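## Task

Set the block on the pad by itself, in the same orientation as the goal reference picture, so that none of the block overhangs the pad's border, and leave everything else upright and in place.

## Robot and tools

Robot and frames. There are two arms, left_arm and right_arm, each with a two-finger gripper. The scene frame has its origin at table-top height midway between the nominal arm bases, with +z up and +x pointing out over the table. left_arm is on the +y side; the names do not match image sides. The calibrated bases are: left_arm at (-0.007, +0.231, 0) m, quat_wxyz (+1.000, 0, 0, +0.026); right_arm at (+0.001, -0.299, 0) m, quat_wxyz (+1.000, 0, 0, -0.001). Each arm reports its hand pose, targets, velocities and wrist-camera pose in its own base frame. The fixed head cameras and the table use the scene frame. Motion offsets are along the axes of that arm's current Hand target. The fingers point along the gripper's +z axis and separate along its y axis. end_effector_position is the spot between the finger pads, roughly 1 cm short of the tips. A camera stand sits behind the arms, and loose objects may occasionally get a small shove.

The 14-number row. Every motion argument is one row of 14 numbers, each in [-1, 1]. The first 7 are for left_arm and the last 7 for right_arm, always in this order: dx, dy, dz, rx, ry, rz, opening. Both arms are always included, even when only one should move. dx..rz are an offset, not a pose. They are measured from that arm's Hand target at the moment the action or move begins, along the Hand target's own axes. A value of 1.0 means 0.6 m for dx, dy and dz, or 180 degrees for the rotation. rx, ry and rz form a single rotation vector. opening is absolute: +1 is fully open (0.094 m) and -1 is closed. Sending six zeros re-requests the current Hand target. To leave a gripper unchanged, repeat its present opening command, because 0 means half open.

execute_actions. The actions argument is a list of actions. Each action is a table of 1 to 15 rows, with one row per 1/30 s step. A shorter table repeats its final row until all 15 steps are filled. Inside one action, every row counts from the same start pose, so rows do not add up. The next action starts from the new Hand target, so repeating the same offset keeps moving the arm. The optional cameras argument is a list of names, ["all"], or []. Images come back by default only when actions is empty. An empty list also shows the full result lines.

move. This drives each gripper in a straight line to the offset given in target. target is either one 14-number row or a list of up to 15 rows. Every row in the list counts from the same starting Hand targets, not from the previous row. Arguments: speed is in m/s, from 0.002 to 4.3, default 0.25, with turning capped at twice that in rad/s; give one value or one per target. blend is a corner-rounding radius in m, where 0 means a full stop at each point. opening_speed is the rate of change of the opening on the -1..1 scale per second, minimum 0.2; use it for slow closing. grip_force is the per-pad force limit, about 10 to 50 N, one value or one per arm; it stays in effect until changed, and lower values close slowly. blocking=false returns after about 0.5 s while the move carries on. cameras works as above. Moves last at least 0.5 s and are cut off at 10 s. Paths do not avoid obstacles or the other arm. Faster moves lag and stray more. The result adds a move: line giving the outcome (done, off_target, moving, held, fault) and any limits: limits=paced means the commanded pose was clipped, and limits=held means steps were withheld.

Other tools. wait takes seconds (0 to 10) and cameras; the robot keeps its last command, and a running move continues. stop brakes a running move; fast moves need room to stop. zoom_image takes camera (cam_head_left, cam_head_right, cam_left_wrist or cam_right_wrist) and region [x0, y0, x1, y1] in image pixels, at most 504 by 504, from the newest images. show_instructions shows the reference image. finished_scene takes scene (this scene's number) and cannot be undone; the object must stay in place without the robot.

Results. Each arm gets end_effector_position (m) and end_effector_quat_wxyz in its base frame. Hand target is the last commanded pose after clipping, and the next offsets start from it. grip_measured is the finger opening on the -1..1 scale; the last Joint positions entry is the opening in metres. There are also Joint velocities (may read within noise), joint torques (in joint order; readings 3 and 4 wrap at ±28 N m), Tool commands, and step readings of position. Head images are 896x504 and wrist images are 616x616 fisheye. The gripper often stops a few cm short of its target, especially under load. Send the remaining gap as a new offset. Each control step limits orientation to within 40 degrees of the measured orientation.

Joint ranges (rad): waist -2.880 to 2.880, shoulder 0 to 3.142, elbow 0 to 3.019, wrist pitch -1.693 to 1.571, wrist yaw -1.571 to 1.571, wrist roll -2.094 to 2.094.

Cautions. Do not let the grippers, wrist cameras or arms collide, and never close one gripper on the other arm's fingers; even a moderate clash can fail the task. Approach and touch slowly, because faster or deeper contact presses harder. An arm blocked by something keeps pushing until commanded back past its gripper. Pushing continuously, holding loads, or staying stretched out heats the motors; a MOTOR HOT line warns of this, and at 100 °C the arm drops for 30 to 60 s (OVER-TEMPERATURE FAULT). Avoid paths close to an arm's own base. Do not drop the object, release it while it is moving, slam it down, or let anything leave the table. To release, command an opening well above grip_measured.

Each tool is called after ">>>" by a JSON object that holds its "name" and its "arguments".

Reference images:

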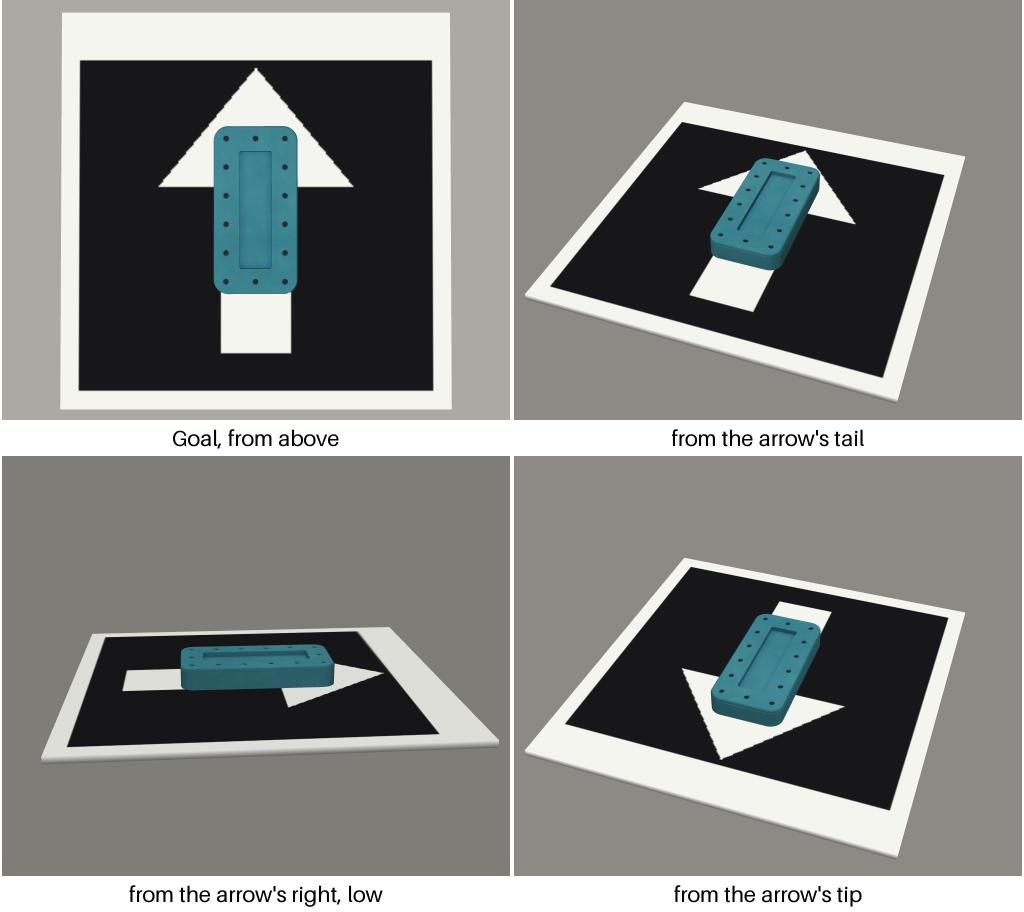

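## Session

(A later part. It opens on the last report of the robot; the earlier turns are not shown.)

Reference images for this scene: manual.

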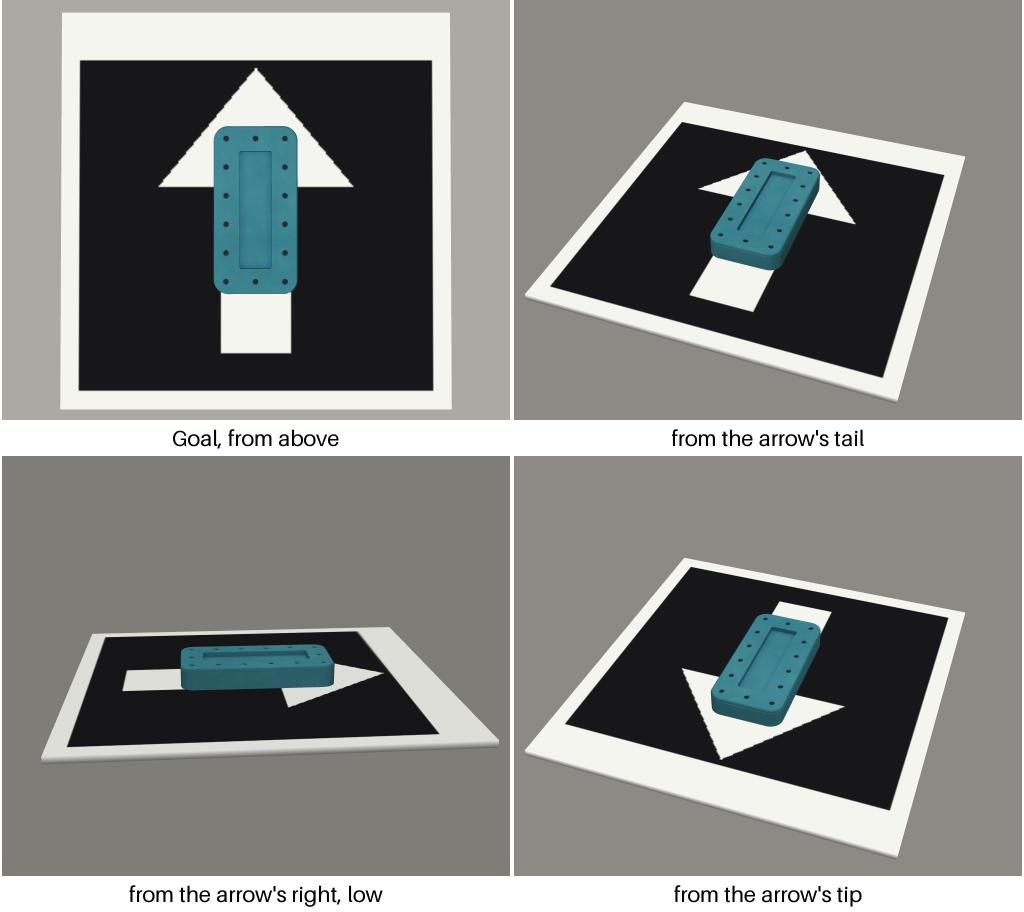

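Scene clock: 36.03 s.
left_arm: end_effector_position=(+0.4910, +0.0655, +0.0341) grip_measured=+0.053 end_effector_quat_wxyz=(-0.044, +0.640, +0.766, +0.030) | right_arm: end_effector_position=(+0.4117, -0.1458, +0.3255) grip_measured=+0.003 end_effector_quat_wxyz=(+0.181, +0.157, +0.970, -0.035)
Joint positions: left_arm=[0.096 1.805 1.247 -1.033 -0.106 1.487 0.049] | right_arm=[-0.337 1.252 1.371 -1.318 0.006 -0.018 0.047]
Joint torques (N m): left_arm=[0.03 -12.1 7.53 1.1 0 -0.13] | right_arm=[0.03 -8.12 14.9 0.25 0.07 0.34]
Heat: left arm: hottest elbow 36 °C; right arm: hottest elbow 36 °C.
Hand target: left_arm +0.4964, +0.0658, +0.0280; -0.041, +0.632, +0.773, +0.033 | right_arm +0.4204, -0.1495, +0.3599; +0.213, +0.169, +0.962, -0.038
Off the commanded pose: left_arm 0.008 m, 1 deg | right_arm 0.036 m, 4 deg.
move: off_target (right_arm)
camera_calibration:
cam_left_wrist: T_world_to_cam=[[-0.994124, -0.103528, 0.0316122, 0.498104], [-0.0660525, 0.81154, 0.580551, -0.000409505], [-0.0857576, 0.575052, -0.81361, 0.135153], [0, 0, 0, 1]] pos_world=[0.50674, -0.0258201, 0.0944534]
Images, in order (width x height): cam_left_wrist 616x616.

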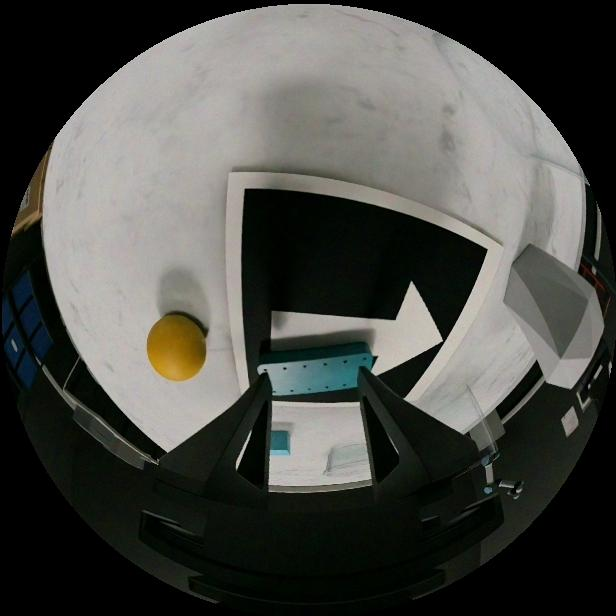

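>>> {"name": "move", "arguments": {"target": [[0,0,0,0,0,0,0.6, 0,0,0,0,0,0,0],[0.0016,0,0.0149,0,0,0,0.6, 0,0,0,0,0,0,0]], "speed": 0.05, "opening_speed": 1.5, "cameras": ["cam_left_wrist"]}}

>>> {"name": "zoom_image", "arguments": {"camera": "cam_left_wrist", "region": [200, 300, 420, 500]}}

Scene clock: 38.57 s.
left_arm: end_effector_position=(+0.4917, +0.0655, +0.0264) grip_measured=+0.597 end_effector_quat_wxyz=(-0.043, +0.640, +0.767, +0.031) | right_arm: end_effector_position=(+0.4117, -0.1458, +0.3255) grip_measured=+0.003 end_effector_quat_wxyz=(+0.181, +0.157, +0.970, -0.035)
Joint positions: left_arm=[0.096 1.816 1.24 -1.011 -0.106 1.487 0.075] | right_arm=[-0.337 1.252 1.371 -1.318 0.006 -0.018 0.047]
Joint torques (N m): left_arm=[0.26 -12.1 7.38 1.13 0 -0.09] | right_arm=[0.62 -7.47 14.84 0.29 0.03 0.42]
Heat: left arm: hottest elbow 36 °C; right arm: hottest elbow 37 °C.
Hand target: left_arm +0.4960, +0.0676, +0.0192; -0.041, +0.632, +0.773, +0.033 | right_arm +0.4204, -0.1495, +0.3599; +0.213, +0.169, +0.962, -0.038
Off the commanded pose: left_arm 0.009 m, 1 deg | right_arm 0.036 m, 4 deg.
move: off_target (right_arm)
camera_calibration:
cam_left_wrist: T_world_to_cam=[[-0.994215, -0.103551, 0.0285114, 0.499255], [-0.0678516, 0.81133, 0.580637, 0.00494194], [-0.0832576, 0.575344, -0.813663, 0.127765], [0, 0, 0, 1]] pos_world=[0.50734, -0.0258202, 0.0868539]
Images, in order (width x height): cam_left_wrist 616x616.

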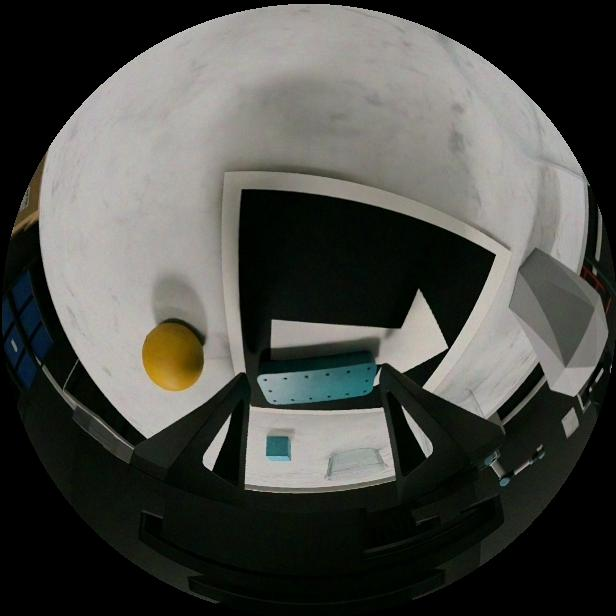

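Scaled by 2.291 from the camera's 616x616 image, which has a finer 880x880 frame.

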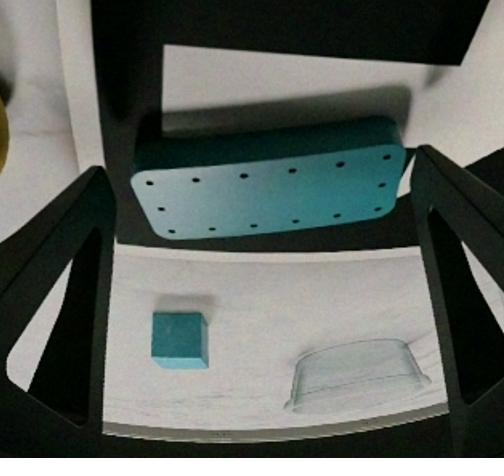

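>>> {"name": "move", "arguments": {"target": [0,0,0,0,0,0,0.1, 0,0,0,0,0,0,0], "speed": 0.05, "opening_speed": 0.8, "cameras": ["cam_left_wrist"]}}

Scene clock: 40.10 s.
left_arm: end_effector_position=(+0.4917, +0.0655, +0.0264) grip_measured=+0.103 end_effector_quat_wxyz=(-0.043, +0.640, +0.767, +0.031) | right_arm: end_effector_position=(+0.4117, -0.1458, +0.3255) grip_measured=+0.003 end_effector_quat_wxyz=(+0.181, +0.157, +0.970, -0.035)
Joint positions: left_arm=[0.096 1.816 1.24 -1.011 -0.106 1.487 0.052] | right_arm=[-0.337 1.252 1.371 -1.318 0.006 -0.018 0.047]
Joint torques (N m): left_arm=[0.21 -12.16 7.39 1.17 0 -0.09] | right_arm=[-0.56 -7.53 14.94 0.16 0.04 0.38]
Heat: left arm: hottest elbow 36 °C; right arm: hottest elbow 37 °C.
Hand target: left_arm +0.4960, +0.0676, +0.0192; -0.041, +0.632, +0.773, +0.033 | right_arm +0.4204, -0.1495, +0.3599; +0.213, +0.169, +0.962, -0.038
Off the commanded pose: left_arm 0.009 m, 1 deg | right_arm 0.036 m, 4 deg.
move: off_target (right_arm)
camera_calibration:
cam_left_wrist: T_world_to_cam=[[-0.994215, -0.103551, 0.0285114, 0.499255], [-0.0678516, 0.81133, 0.580637, 0.00494194], [-0.0832576, 0.575344, -0.813663, 0.127765], [0, 0, 0, 1]] pos_world=[0.50734, -0.0258202, 0.0868539]
Images, in order (width x height): cam_left_wrist 616x616.

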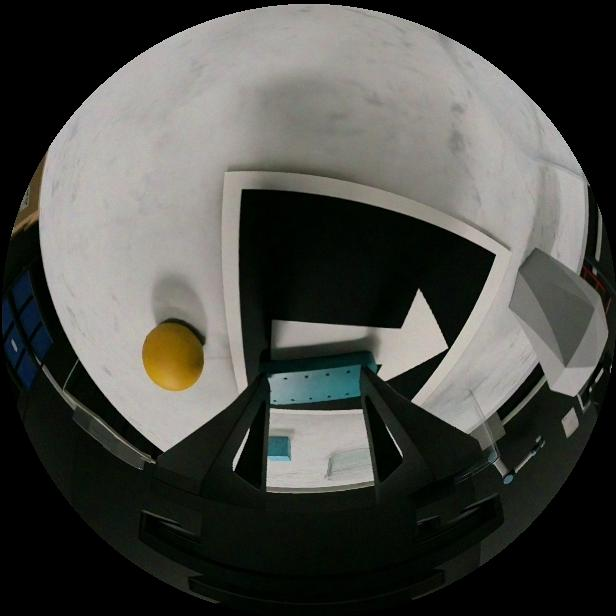

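>>> {"name": "move", "arguments": {"target": [[0,0,0,0,0,0,0.6, 0,0,0,0,0,0,0],[0.0115,0.0027,0.0162,0,0,0,0.6, 0,0,0,0,0,0,0]], "speed": 0.05, "opening_speed": 2, "cameras": ["cam_left_wrist"]}}

>>> {"name": "zoom_image", "arguments": {"camera": "cam_left_wrist", "region": [200, 300, 420, 500]}}

Scene clock: 42.77 s.
left_arm: end_effector_position=(+0.4930, +0.0664, +0.0205) grip_measured=+0.597 end_effector_quat_wxyz=(-0.040, +0.635, +0.771, +0.031) | right_arm: end_effector_position=(+0.4117, -0.1458, +0.3255) grip_measured=+0.003 end_effector_quat_wxyz=(+0.181, +0.157, +0.970, -0.035)
Joint positions: left_arm=[0.099 1.825 1.235 -0.993 -0.101 1.476 0.075] | right_arm=[-0.337 1.252 1.371 -1.318 0.006 -0.018 0.047]
Joint torques (N m): left_arm=[1.14 -11.87 7.17 1.25 0 0.09] | right_arm=[-0.56 -7.88 15.02 0.31 0.03 0.4]
Heat: left arm: hottest elbow 36 °C; right arm: hottest elbow 37 °C.
Hand target: left_arm +0.4960, +0.0757, +0.0103; -0.041, +0.632, +0.773, +0.033 | right_arm +0.4204, -0.1495, +0.3599; +0.213, +0.169, +0.962, -0.038
Off the commanded pose: left_arm 0.014 m, 0 deg | right_arm 0.036 m, 4 deg.
move: off_target (left_arm, right_arm)
camera_calibration:
cam_left_wrist: T_world_to_cam=[[-0.992852, -0.117137, 0.0228956, 0.501185], [-0.0825586, 0.812546, 0.57702, 0.0149615], [-0.0861944, 0.571005, -0.816409, 0.124284], [0, 0, 0, 1]] pos_world=[0.50955, -0.0244162, 0.0813585]
Images, in order (width x height): cam_left_wrist 616x616.

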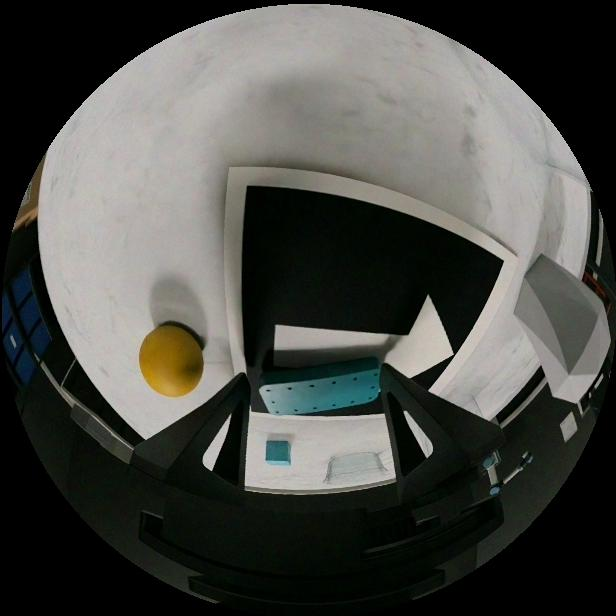

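Scaled by 2.291 from the camera's 616x616 image, which has a finer 880x880 frame.

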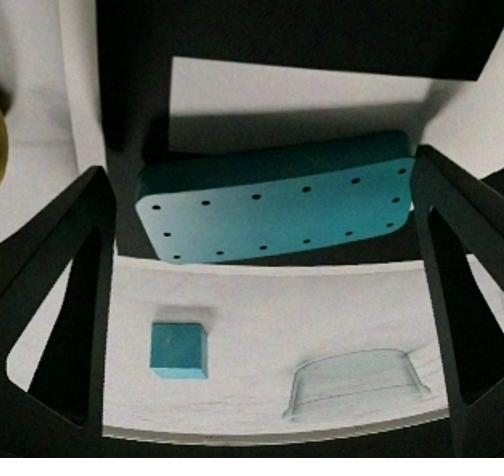

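>>> {"name": "move", "arguments": {"target": [0.0224,-0.0005,0.004,0,0,-0.0378,0.75, 0,0,0,0,0,0,0], "speed": 0.05, "opening_speed": 2, "cameras": ["cam_left_wrist"]}}

>>> {"name": "zoom_image", "arguments": {"camera": "cam_left_wrist", "region": [200, 300, 420, 500]}}

Scene clock: 45.37 s.
left_arm: end_effector_position=(+0.4908, +0.0815, +0.0183) grip_measured=+0.747 end_effector_quat_wxyz=(-0.040, +0.600, +0.799, +0.035) | right_arm: end_effector_position=(+0.4117, -0.1458, +0.3255) grip_measured=+0.003 end_effector_quat_wxyz=(+0.181, +0.157, +0.970, -0.035)
Joint positions: left_arm=[0.129 1.826 1.23 -0.984 -0.106 1.416 0.082] | right_arm=[-0.337 1.252 1.371 -1.318 0.006 -0.018 0.047]
Joint torques (N m): left_arm=[1.08 -12.04 7.08 1.17 -0.02 -0.13] | right_arm=[-0.09 -7.94 14.87 0.27 0.07 0.41]
Heat: left arm: hottest elbow 36 °C; right arm: hottest elbow 38 °C.
Hand target: left_arm +0.4930, +0.0889, +0.0093; -0.039, +0.585, +0.809, +0.035 | right_arm +0.4204, -0.1495, +0.3599; +0.213, +0.169, +0.962, -0.038
Off the commanded pose: left_arm 0.012 m, 2 deg | right_arm 0.036 m, 4 deg.
move: off_target (left_arm, right_arm)
camera_calibration:
cam_left_wrist: T_world_to_cam=[[-0.97874, -0.204661, 0.0134793, 0.501099], [-0.158917, 0.798246, 0.580989, 0.0422831], [-0.129666, 0.566496, -0.813799, 0.135385], [0, 0, 0, 1]] pos_world=[0.51472, -0.00789192, 0.078856]
Images, in order (width x height): cam_left_wrist 616x616.

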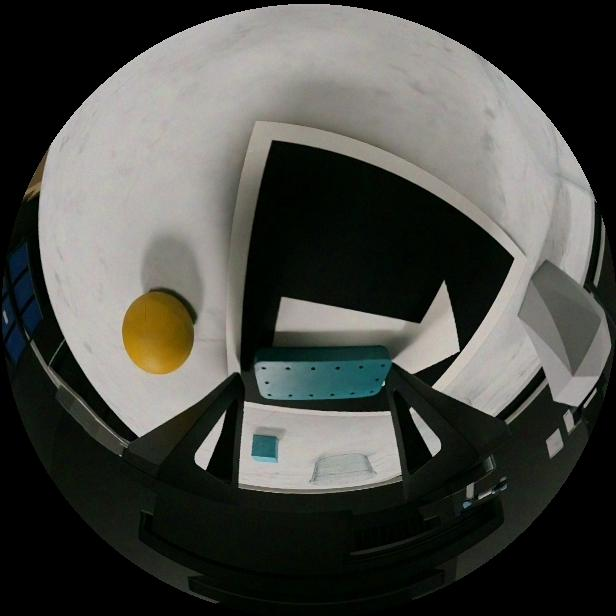

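Scaled by 2.291 from the camera's 616x616 image, which has a finer 880x880 frame.

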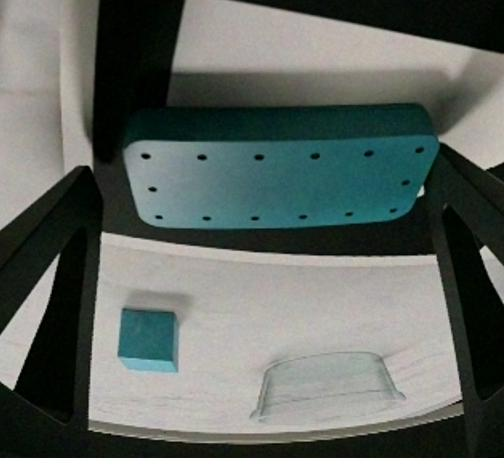

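>>> {"name": "move", "arguments": {"target": [-0.002,-0.0066,0,0,0,0,0.15, 0,0,0,0,0,0,0], "speed": 0.05, "opening_speed": 0.8, "cameras": ["cam_left_wrist"]}}

Scene clock: 47.10 s.
left_arm: end_effector_position=(+0.4866, +0.0810, +0.0155) grip_measured=+0.465 end_effector_quat_wxyz=(-0.043, +0.599, +0.799, +0.032) | right_arm: end_effector_position=(+0.4117, -0.1458, +0.3255) grip_measured=+0.003 end_effector_quat_wxyz=(+0.181, +0.157, +0.970, -0.035)
Joint positions: left_arm=[0.129 1.826 1.221 -0.984 -0.106 1.413 0.069] | right_arm=[-0.337 1.252 1.371 -1.318 0.006 -0.018 0.047]
Joint torques (N m): left_arm=[0.79 -12.57 6.84 1.33 -0.01 -0.16] | right_arm=[0.85 -8 14.97 0.02 0.01 0.39]
Heat: left arm: hottest elbow 36 °C; right arm: hottest elbow 38 °C.
Hand target: left_arm +0.4896, +0.0866, +0.0091; -0.039, +0.585, +0.809, +0.035 | right_arm +0.4204, -0.1495, +0.3599; +0.213, +0.169, +0.962, -0.038
Off the commanded pose: left_arm 0.009 m, 2 deg | right_arm 0.036 m, 4 deg.
move: off_target (right_arm)
camera_calibration:
cam_left_wrist: T_world_to_cam=[[-0.977939, -0.207697, 0.0222803, 0.496632], [-0.156307, 0.798355, 0.581548, 0.0424298], [-0.138573, 0.565236, -0.813207, 0.137227], [0, 0, 0, 1]] pos_world=[0.511324, -0.00829076, 0.075854]
Images, in order (width x height): cam_left_wrist 616x616.

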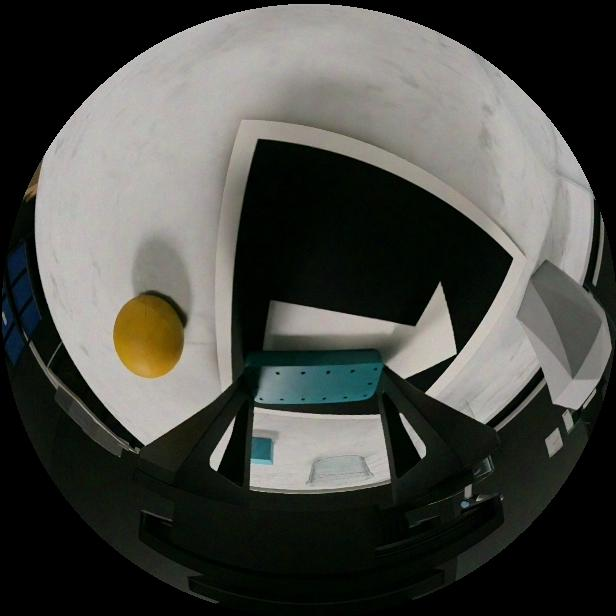

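>>> {"name": "move", "arguments": {"target": [[0.0278,0.003,-0.265,0,0,0,0.15, 0,0,0,0,0,0,0],[-0.5988,-0.3915,-0.3867,0.0207,0.001,-0.1647,0.15, 0,0,0,0,0,0,0]], "speed": [0.2,0.4], "blend": [0.04,0], "cameras": ["cam_left_wrist","cam_head_left"]}}

Scene clock: 50.97 s.
left_arm: end_effector_position=(+0.3724, -0.3383, +0.1835) grip_measured=+0.465 end_effector_quat_wxyz=(-0.064, +0.367, +0.928, +0.027) | right_arm: end_effector_position=(+0.4117, -0.1458, +0.3255) grip_measured=+0.003 end_effector_quat_wxyz=(+0.181, +0.157, +0.970, -0.035)
Joint positions: left_arm=[-0.738 1.762 1.603 -1.551 -0.005 0.014 0.069] | right_arm=[-0.337 1.252 1.371 -1.318 0.006 -0.018 0.047]
Joint torques (N m): left_arm=[0.67 -13.1 12.85 -0.05 0.06 -0.14] | right_arm=[0.15 -7.77 14.93 0.27 0.03 0.44]
Heat: left arm: hottest elbow 36 °C; right arm: hottest elbow 38 °C.
Hand target: left_arm +0.3837, -0.3499, +0.1998; -0.048, +0.357, +0.933, +0.019 | right_arm +0.4204, -0.1495, +0.3599; +0.213, +0.169, +0.962, -0.038
Off the commanded pose: left_arm 0.023 m, 2 deg | right_arm 0.036 m, 4 deg.
move: off_target (left_arm, right_arm)
camera_calibration:
cam_left_wrist: T_world_to_cam=[[-0.736541, -0.676069, 0.0209388, 0.0461048], [-0.527749, 0.593766, 0.607391, 0.326088], [-0.423071, 0.436318, -0.794127, 0.553885], [0, 0, 0, 1]] pos_world=[0.440383, -0.40412, 0.240827]
Images, in order (width x height): cam_head_left 896x504, cam_left_wrist 616x616.

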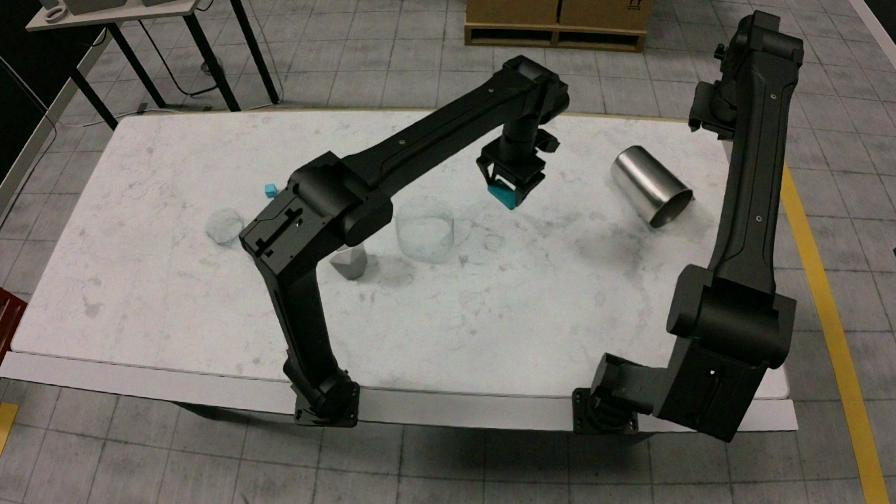

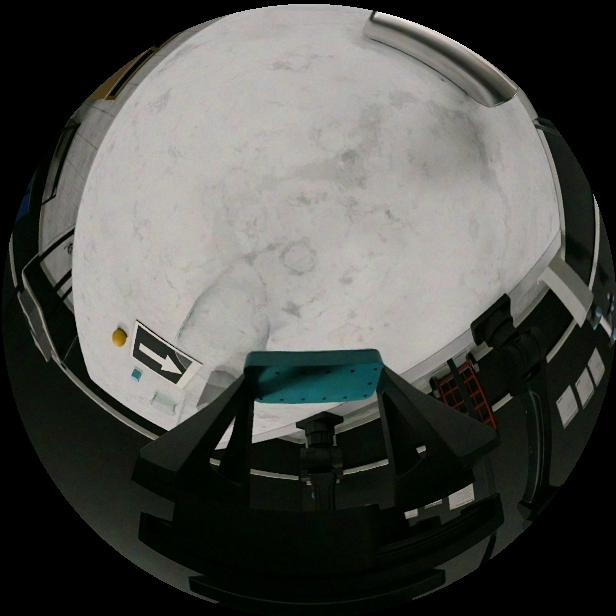

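>>> {"name": "move", "arguments": {"target": [-0.0103,0,0.0996,0,-0.489,0,0.15, 0,0,0,0,0,0,0], "speed": 0.5, "cameras": ["cam_left_wrist","cam_head_left"]}}

Scene clock: 53.80 s.
left_arm: end_effector_position=(+0.3803, -0.3455, +0.1263) grip_measured=+0.465 end_effector_quat_wxyz=(+0.598, +0.281, +0.716, -0.225) | right_arm: end_effector_position=(+0.4117, -0.1458, +0.3255) grip_measured=+0.003 end_effector_quat_wxyz=(+0.181, +0.157, +0.970, -0.035)
Joint positions: left_arm=[-0.738 1.572 0.491 0.895 -0.005 0.014 0.069] | right_arm=[-0.337 1.252 1.371 -1.318 0.006 -0.018 0.047]
Joint torques (N m): left_arm=[0.38 -8.64 6.31 3.74 -0.1 -0.08] | right_arm=[0.85 -8.18 14.9 0.13 0.04 0.4]
Heat: left arm: hottest elbow 36 °C; right arm: hottest elbow 39 °C.
Hand target: left_arm +0.3837, -0.3499, +0.1397; +0.613, +0.270, +0.704, -0.234 | right_arm +0.4204, -0.1495, +0.3599; +0.213, +0.169, +0.962, -0.038
Off the commanded pose: left_arm 0.014 m, 3 deg | right_arm 0.036 m, 4 deg.
move: off_target (left_arm, right_arm)
camera_calibration:
cam_left_wrist: T_world_to_cam=[[-0.688577, -0.719698, -0.088863, 0.0287969], [-0.41912, 0.494977, -0.761142, 0.466644], [0.591777, -0.486861, -0.642469, -0.209162], [0, 0, 0, 1]] pos_world=[0.339186, -0.312086, 0.223361]
Images, in order (width x height): cam_head_left 896x504, cam_left_wrist 616x616.

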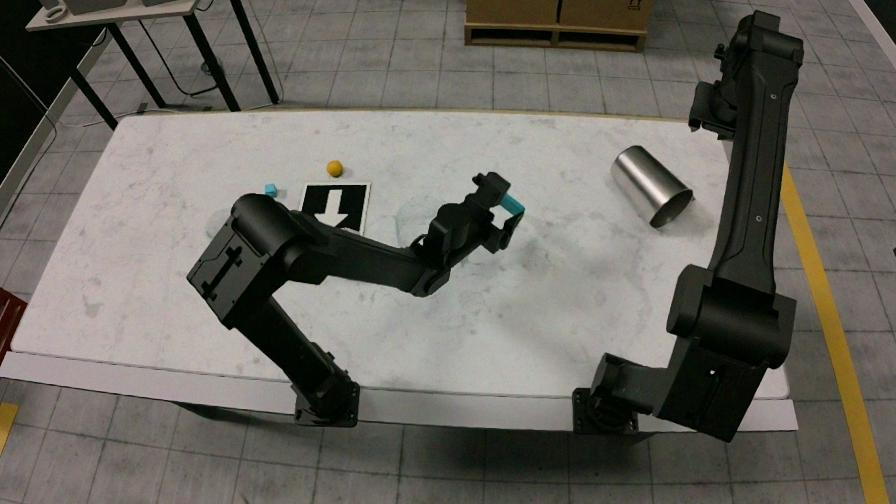

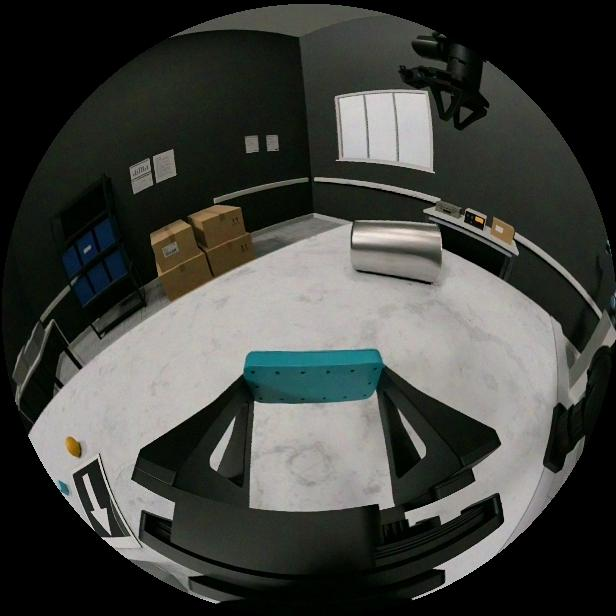

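>>> {"name": "move", "arguments": {"target": [0.1732,-0.0003,0.024,0,0,0,0.15, 0,0,0,0,0,0,0], "speed": 0.15, "cameras": ["cam_left_wrist"]}}

Scene clock: 55.43 s.
left_arm: end_effector_position=(+0.3766, -0.3421, +0.0239) grip_measured=+0.465 end_effector_quat_wxyz=(+0.597, +0.281, +0.717, -0.225) | right_arm: end_effector_position=(+0.4117, -0.1458, +0.3255) grip_measured=+0.003 end_effector_quat_wxyz=(+0.181, +0.157, +0.970, -0.035)
Joint positions: left_arm=[-0.738 1.978 0.488 1.302 -0.005 0.013 0.069] | right_arm=[-0.337 1.252 1.371 -1.318 0.006 -0.018 0.047]
Joint torques (N m): left_arm=[0.5 -9.58 3.92 3.74 -0.1 -0.07] | right_arm=[0.38 -7.36 14.9 0.18 0.03 0.38]
Heat: left arm: hottest elbow 36 °C; right arm: hottest elbow 39 °C.
Hand target: left_arm +0.3836, -0.3499, +0.0348; +0.613, +0.270, +0.704, -0.234 | right_arm +0.4204, -0.1495, +0.3599; +0.213, +0.169, +0.962, -0.038
Off the commanded pose: left_arm 0.015 m, 3 deg | right_arm 0.036 m, 4 deg.
move: off_target (left_arm, right_arm)
camera_calibration:
cam_left_wrist: T_world_to_cam=[[-0.688606, -0.719862, -0.087297, 0.0194507], [-0.42178, 0.495546, -0.7593, 0.386602], [0.58985, -0.486038, -0.644859, -0.269956], [0, 0, 0, 1]] pos_world=[0.335688, -0.308786, 0.121161]
Images, in order (width x height): cam_left_wrist 616x616.

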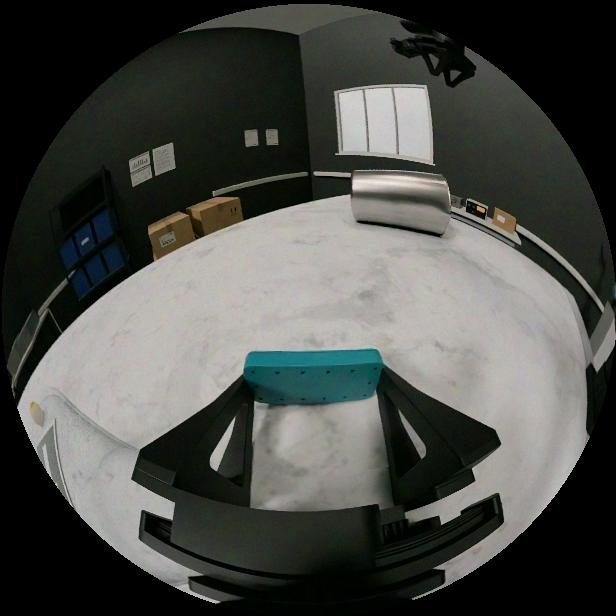

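>>> {"name": "move", "arguments": {"target": [0.0099,0,0.0014,0,0,0,0.15, 0,0,0,0,0,0,0], "speed": 0.03, "cameras": ["cam_left_wrist"]}}

>>> {"name": "zoom_image", "arguments": {"camera": "cam_left_wrist", "region": [200, 320, 440, 520]}}

Scene clock: 60.10 s.
left_arm: end_effector_position=(+0.3765, -0.3420, +0.0243) grip_measured=+0.465 end_effector_quat_wxyz=(+0.602, +0.279, +0.713, -0.226) | right_arm: end_effector_position=(+0.4117, -0.1458, +0.3255) grip_measured=+0.003 end_effector_quat_wxyz=(+0.181, +0.157, +0.970, -0.035)
Joint positions: left_arm=[-0.738 1.99 0.488 1.328 -0.005 0.013 0.069] | right_arm=[-0.337 1.252 1.371 -1.318 0.006 -0.018 0.047]
Joint torques (N m): left_arm=[0.38 -8.82 4.08 3.48 -0.11 -0.08] | right_arm=[0.21 -8.29 14.93 0.2 0.03 0.4]
Heat: left arm: hottest elbow 36 °C; right arm: hottest elbow 39 °C.
Hand target: left_arm +0.3836, -0.3499, +0.0288; +0.613, +0.270, +0.704, -0.234 | right_arm +0.4204, -0.1495, +0.3599; +0.213, +0.169, +0.962, -0.038
Off the commanded pose: left_arm 0.012 m, 2 deg | right_arm 0.036 m, 4 deg.
move: off_target (left_arm, right_arm)
camera_calibration:
cam_left_wrist: T_world_to_cam=[[-0.687708, -0.720678, -0.087637, 0.0189358], [-0.414004, 0.48847, -0.768113, 0.381656], [0.59637, -0.491956, -0.634289, -0.27441], [0, 0, 0, 1]] pos_world=[0.33468, -0.307778, 0.120759]
Images, in order (width x height): cam_left_wrist 616x616.

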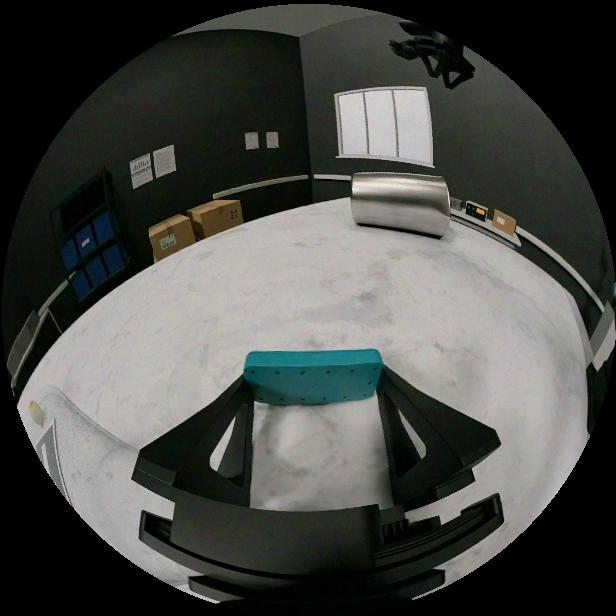

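Scaled by 2.100 from the camera's 616x616 image, which has a finer 880x880 frame.

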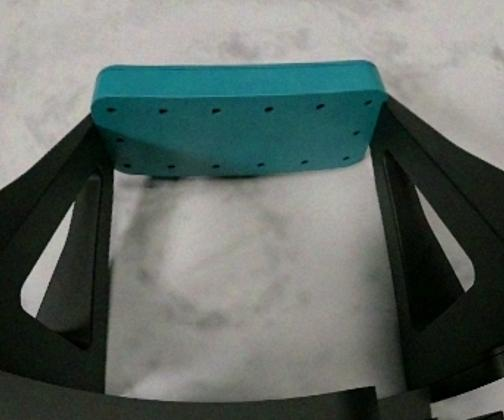

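>>> {"name": "move", "arguments": {"target": [0.0099,0,0.0014,0,0,0,0.15, 0,0,0,0,0,0,0], "speed": 0.03, "cameras": ["cam_left_wrist"]}}

>>> {"name": "zoom_image", "arguments": {"camera": "cam_left_wrist", "region": [200, 320, 440, 520]}}

Scene clock: 61.30 s.
left_arm: end_effector_position=(+0.3792, -0.3445, +0.0250) grip_measured=+0.465 end_effector_quat_wxyz=(+0.609, +0.277, +0.707, -0.229) | right_arm: end_effector_position=(+0.4117, -0.1458, +0.3255) grip_measured=+0.003 end_effector_quat_wxyz=(+0.181, +0.157, +0.970, -0.035)
Joint positions: left_arm=[-0.738 2.009 0.499 1.356 -0.005 0.013 0.069] | right_arm=[-0.337 1.252 1.371 -1.318 0.006 -0.018 0.047]
Joint torques (N m): left_arm=[0.44 -8.64 3.54 3.14 -0.1 -0.07] | right_arm=[0.91 -7.36 15.09 0.35 0.03 0.45]
Heat: left arm: hottest elbow 36 °C; right arm: hottest elbow 39 °C.
Hand target: left_arm +0.3836, -0.3499, +0.0228; +0.613, +0.270, +0.704, -0.234 | right_arm +0.4204, -0.1495, +0.3599; +0.213, +0.169, +0.962, -0.038
Off the commanded pose: left_arm 0.007 m, 1 deg | right_arm 0.036 m, 4 deg.
move: off_target (right_arm)
camera_calibration:
cam_left_wrist: T_world_to_cam=[[-0.686441, -0.721827, -0.0881171, 0.0182067], [-0.402531, 0.478095, -0.780637, 0.376908], [0.605613, -0.500392, -0.618742, -0.2836], [0, 0, 0, 1]] pos_world=[0.335967, -0.308967, 0.120357]
Images, in order (width x height): cam_left_wrist 616x616.

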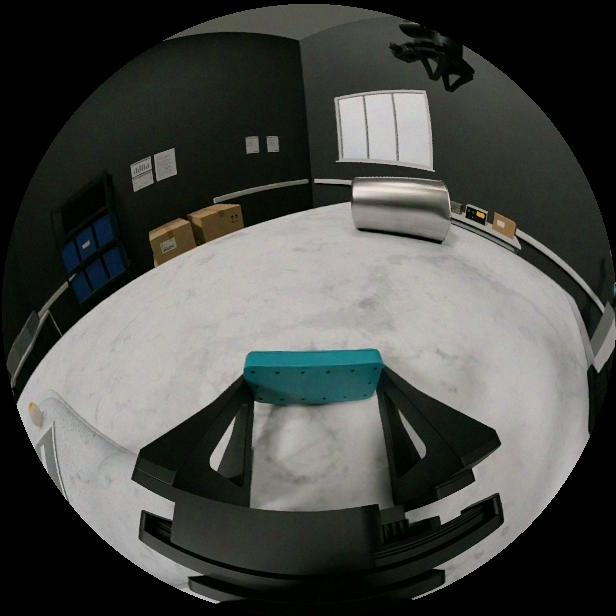

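Scaled by 2.100 from the camera's 616x616 image, which has a finer 880x880 frame.

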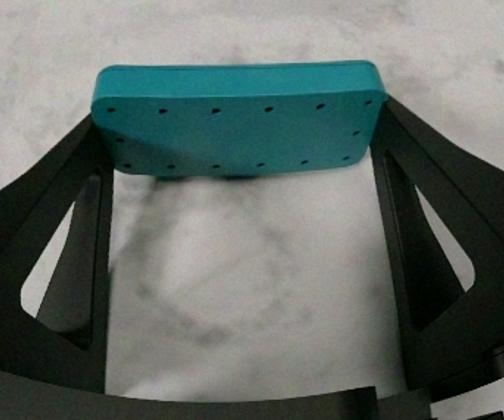

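>>> {"name": "move", "arguments": {"target": [0,0,0,0,0,0,0.75, 0,0,0,0,0,0,0], "speed": 0.03, "opening_speed": 0.4, "cameras": ["cam_left_wrist"]}}

>>> {"name": "zoom_image", "arguments": {"camera": "cam_left_wrist", "region": [200, 320, 440, 520]}}

Scene clock: 63.47 s.
left_arm: end_effector_position=(+0.3792, -0.3445, +0.0250) grip_measured=+0.747 end_effector_quat_wxyz=(+0.609, +0.277, +0.707, -0.229) | right_arm: end_effector_position=(+0.4117, -0.1458, +0.3255) grip_measured=+0.003 end_effector_quat_wxyz=(+0.181, +0.157, +0.970, -0.035)
Joint positions: left_arm=[-0.738 2.009 0.499 1.356 -0.005 0.013 0.082] | right_arm=[-0.337 1.252 1.371 -1.318 0.006 -0.018 0.047]
Joint torques (N m): left_arm=[0.5 -8.64 3.55 3.14 -0.11 -0.07] | right_arm=[1.49 -8.41 15.13 0.06 0.07 0.36]
Heat: left arm: hottest elbow 36 °C; right arm: hottest elbow 40 °C.
Hand target: left_arm +0.3836, -0.3499, +0.0228; +0.613, +0.270, +0.704, -0.234 | right_arm +0.4204, -0.1495, +0.3599; +0.213, +0.169, +0.962, -0.038
Off the commanded pose: left_arm 0.007 m, 1 deg | right_arm 0.036 m, 4 deg.
move: off_target (right_arm)
camera_calibration:
cam_left_wrist: T_world_to_cam=[[-0.686441, -0.721827, -0.0881171, 0.0182067], [-0.402531, 0.478095, -0.780637, 0.376908], [0.605613, -0.500392, -0.618742, -0.2836], [0, 0, 0, 1]] pos_world=[0.335967, -0.308967, 0.120357]
Images, in order (width x height): cam_left_wrist 616x616.

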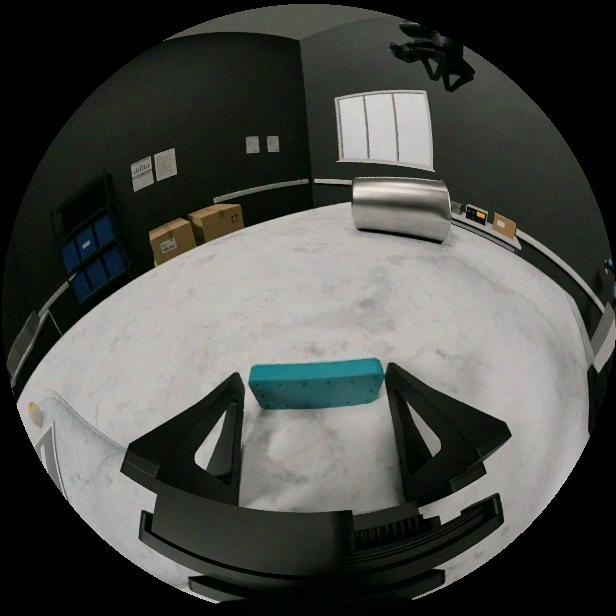

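Scaled by 2.100 from the camera's 616x616 image, which has a finer 880x880 frame.

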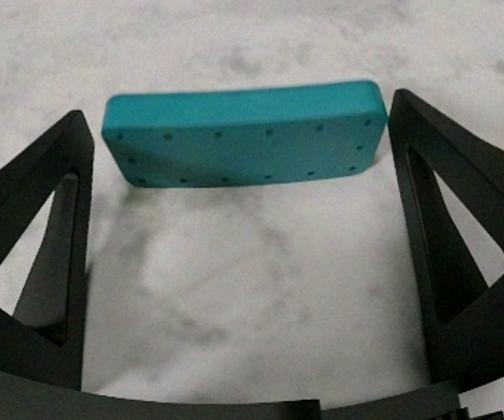

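>>> {"name": "move", "arguments": {"target": [[-0.1649,0,-0.0228,0,0,0,0.75, 0,0,0,0,0,0,0],[-0.2032,0.002,0.071,0,0.411,0,0.75, 0,0,0,0,0,0,0],[-0.2032,0.002,0.071,0,0.411,0,-0.9, 0,0,0,0,0,0,0]], "speed": [0.12,0.5,0.5], "blend": [0.03,0,0], "cameras": ["cam_left_wrist","cam_head_left"]}}

Scene clock: 68.40 s.
left_arm: end_effector_position=(+0.4132, -0.3754, +0.1219) grip_measured=-0.897 end_effector_quat_wxyz=(+0.049, +0.365, +0.929, -0.016) | right_arm: end_effector_position=(+0.4117, -0.1458, +0.3255) grip_measured=+0.003 end_effector_quat_wxyz=(+0.181, +0.157, +0.970, -0.035)
Joint positions: left_arm=[-0.738 1.786 1.474 -1.156 -0.005 0.011 0.005] | right_arm=[-0.337 1.252 1.371 -1.318 0.006 -0.018 0.047]
Joint torques (N m): left_arm=[0.85 -13.39 12.77 0.4 0.22 -0.11] | right_arm=[-0.91 -7.71 14.98 0.14 0.07 0.4]
Heat: left arm: hottest elbow 36 °C; right arm: hottest elbow 40 °C.
Hand target: left_arm +0.4283, -0.3885, +0.1376; +0.066, +0.357, +0.932, -0.025 | right_arm +0.4204, -0.1495, +0.3599; +0.213, +0.169, +0.962, -0.038
Off the commanded pose: left_arm 0.025 m, 2 deg | right_arm 0.036 m, 4 deg.
move: off_target (left_arm, right_arm); target 3's new opening was sent with left_arm's hand 0.025 m and 2 deg from that target
camera_calibration:
cam_left_wrist: T_world_to_cam=[[-0.736234, -0.676727, -0.000948278, 0.0546038], [-0.620488, 0.674489, 0.400075, 0.500879], [-0.270102, 0.295137, -0.916482, 0.437069], [0, 0, 0, 1]] pos_world=[0.469044, -0.429881, 0.200229]
Images, in order (width x height): cam_head_left 896x504, cam_left_wrist 616x616.

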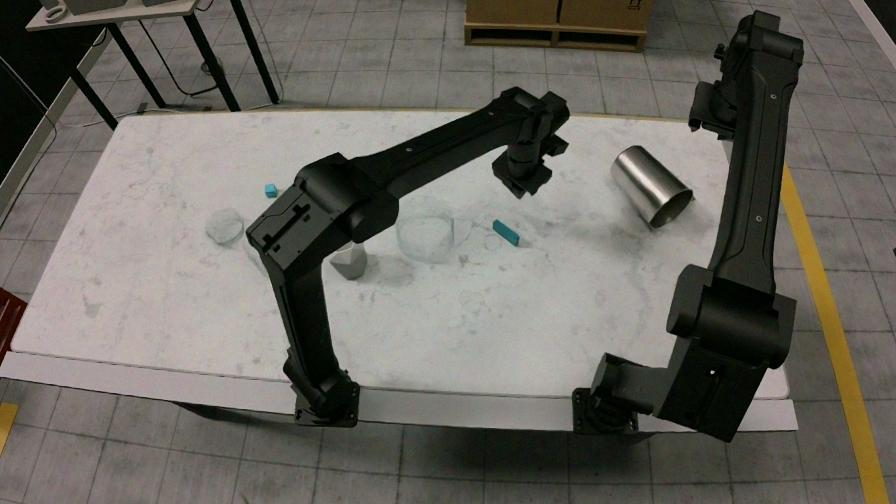

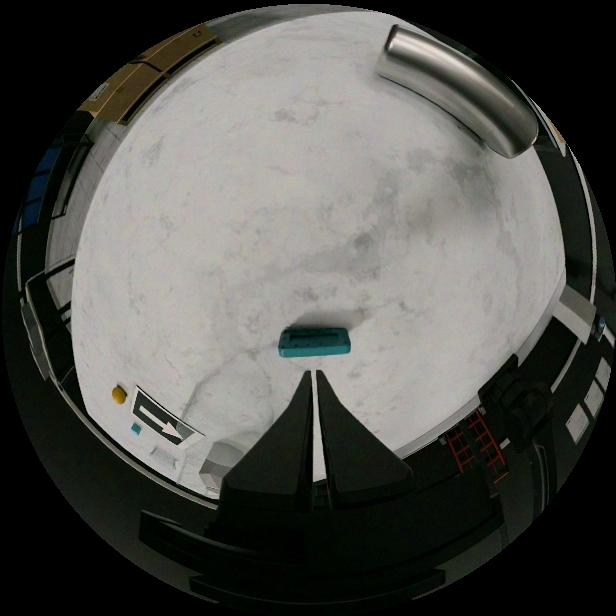

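>>> {"name": "move", "arguments": {"target": [0.0271,0,0.1911,0,0,0,-0.9, 0,0,0,0,0,0,0], "speed": 0.15, "cameras": ["cam_left_wrist"]}}

>>> {"name": "zoom_image", "arguments": {"camera": "cam_left_wrist", "region": [200, 280, 440, 480]}}

Scene clock: 70.50 s.
left_arm: end_effector_position=(+0.4218, -0.3832, +0.0231) grip_measured=-0.897 end_effector_quat_wxyz=(+0.057, +0.365, +0.929, -0.019) | right_arm: end_effector_position=(+0.4117, -0.1458, +0.3255) grip_measured=+0.003 end_effector_quat_wxyz=(+0.181, +0.157, +0.970, -0.035)
Joint positions: left_arm=[-0.738 1.911 1.373 -0.913 -0.005 0.011 0.005] | right_arm=[-0.337 1.252 1.371 -1.318 0.006 -0.018 0.047]
Joint torques (N m): left_arm=[0.73 -14.39 8.34 1.63 0.22 -0.12] | right_arm=[0.79 -7.94 15.15 0.23 0.03 0.42]
Heat: left arm: hottest elbow 37 °C; right arm: hottest elbow 40 °C.
Hand target: left_arm +0.4283, -0.3884, +0.0218; +0.066, +0.357, +0.932, -0.025 | right_arm +0.4204, -0.1495, +0.3599; +0.213, +0.169, +0.962, -0.038
Off the commanded pose: left_arm 0.008 m, 2 deg | right_arm 0.036 m, 4 deg.
move: off_target (right_arm)
camera_calibration:
cam_left_wrist: T_world_to_cam=[[-0.736179, -0.676782, -0.0024471, 0.055541], [-0.625428, 0.678928, 0.384572, 0.555132], [-0.25861, 0.284645, -0.923092, 0.342431], [0, 0, 0, 1]] pos_world=[0.47664, -0.436777, 0.102742]
Images, in order (width x height): cam_left_wrist 616x616.

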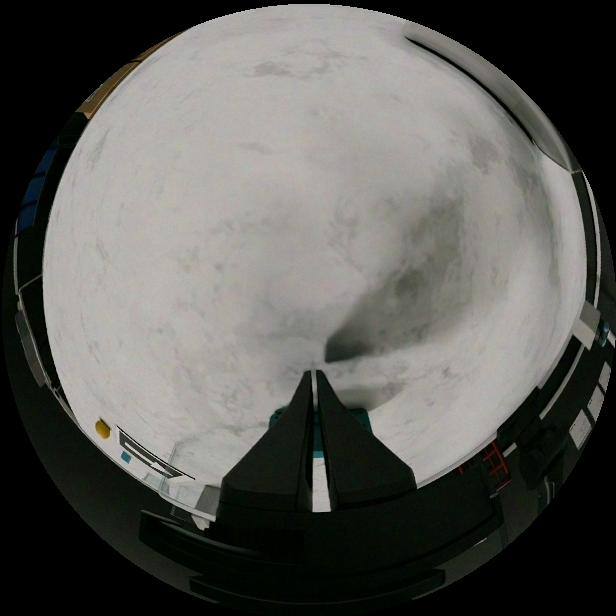

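Scaled by 2.100 from the camera's 616x616 image, which has a finer 880x880 frame.

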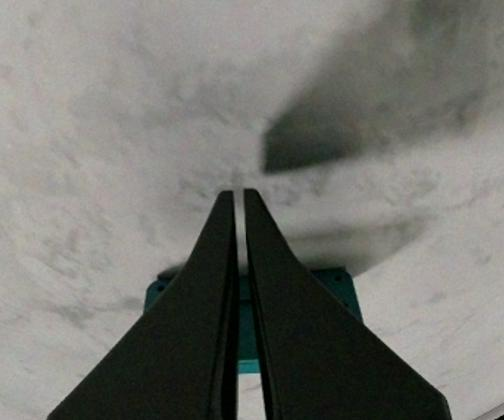

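>>> {"name": "move", "arguments": {"target": [0.1023,0,-0.0213,0,0,0,-0.9, 0,0,0,0,0,0,0], "speed": 0.06, "cameras": ["cam_left_wrist","cam_head_left"]}}

Scene clock: 72.50 s.
left_arm: end_effector_position=(+0.3740, -0.3398, +0.0109) grip_measured=-0.897 end_effector_quat_wxyz=(+0.042, +0.365, +0.930, -0.013) | right_arm: end_effector_position=(+0.4117, -0.1458, +0.3255) grip_measured=+0.003 end_effector_quat_wxyz=(+0.181, +0.157, +0.970, -0.035)
Joint positions: left_arm=[-0.738 1.803 1.172 -0.852 -0.005 0.011 0.005] | right_arm=[-0.337 1.252 1.371 -1.318 0.006 -0.018 0.047]
Joint torques (N m): left_arm=[0.79 -15.03 7.41 1.62 0.22 -0.12] | right_arm=[-0.09 -7.77 14.95 0.1 0.05 0.35]
Heat: left arm: hottest elbow 37 °C; right arm: hottest elbow 40 °C.
Hand target: left_arm +0.3818, -0.3467, +0.0259; +0.066, +0.357, +0.932, -0.025 | right_arm +0.4204, -0.1495, +0.3599; +0.213, +0.169, +0.962, -0.038
Off the commanded pose: left_arm 0.018 m, 3 deg | right_arm 0.036 m, 4 deg.
move: off_target (left_arm, right_arm)
camera_calibration:
cam_left_wrist: T_world_to_cam=[[-0.736237, -0.676724, 0.000389341, 0.0497353], [-0.615898, 0.6703, 0.413965, 0.493686], [-0.280401, 0.304536, -0.910293, 0.32122], [0, 0, 0, 1]] pos_world=[0.430748, -0.395084, 0.0880164]
Images, in order (width x height): cam_head_left 896x504, cam_left_wrist 616x616.

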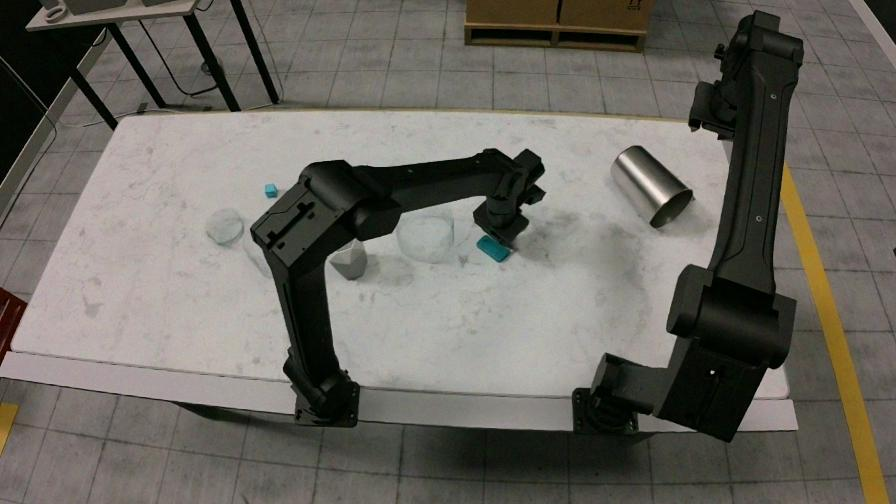

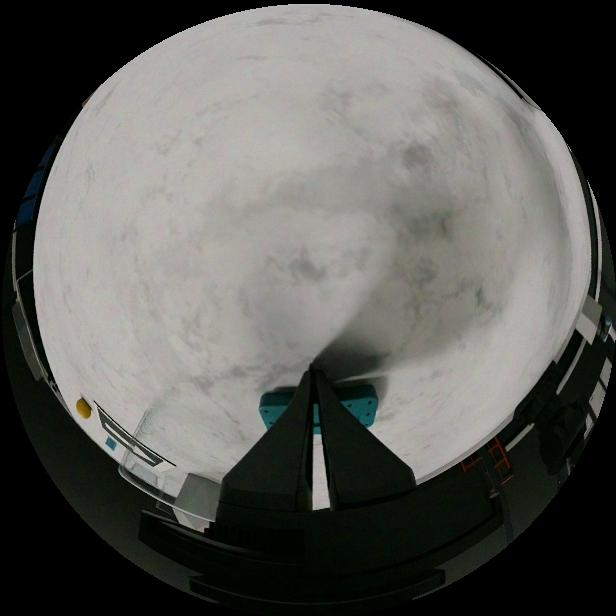

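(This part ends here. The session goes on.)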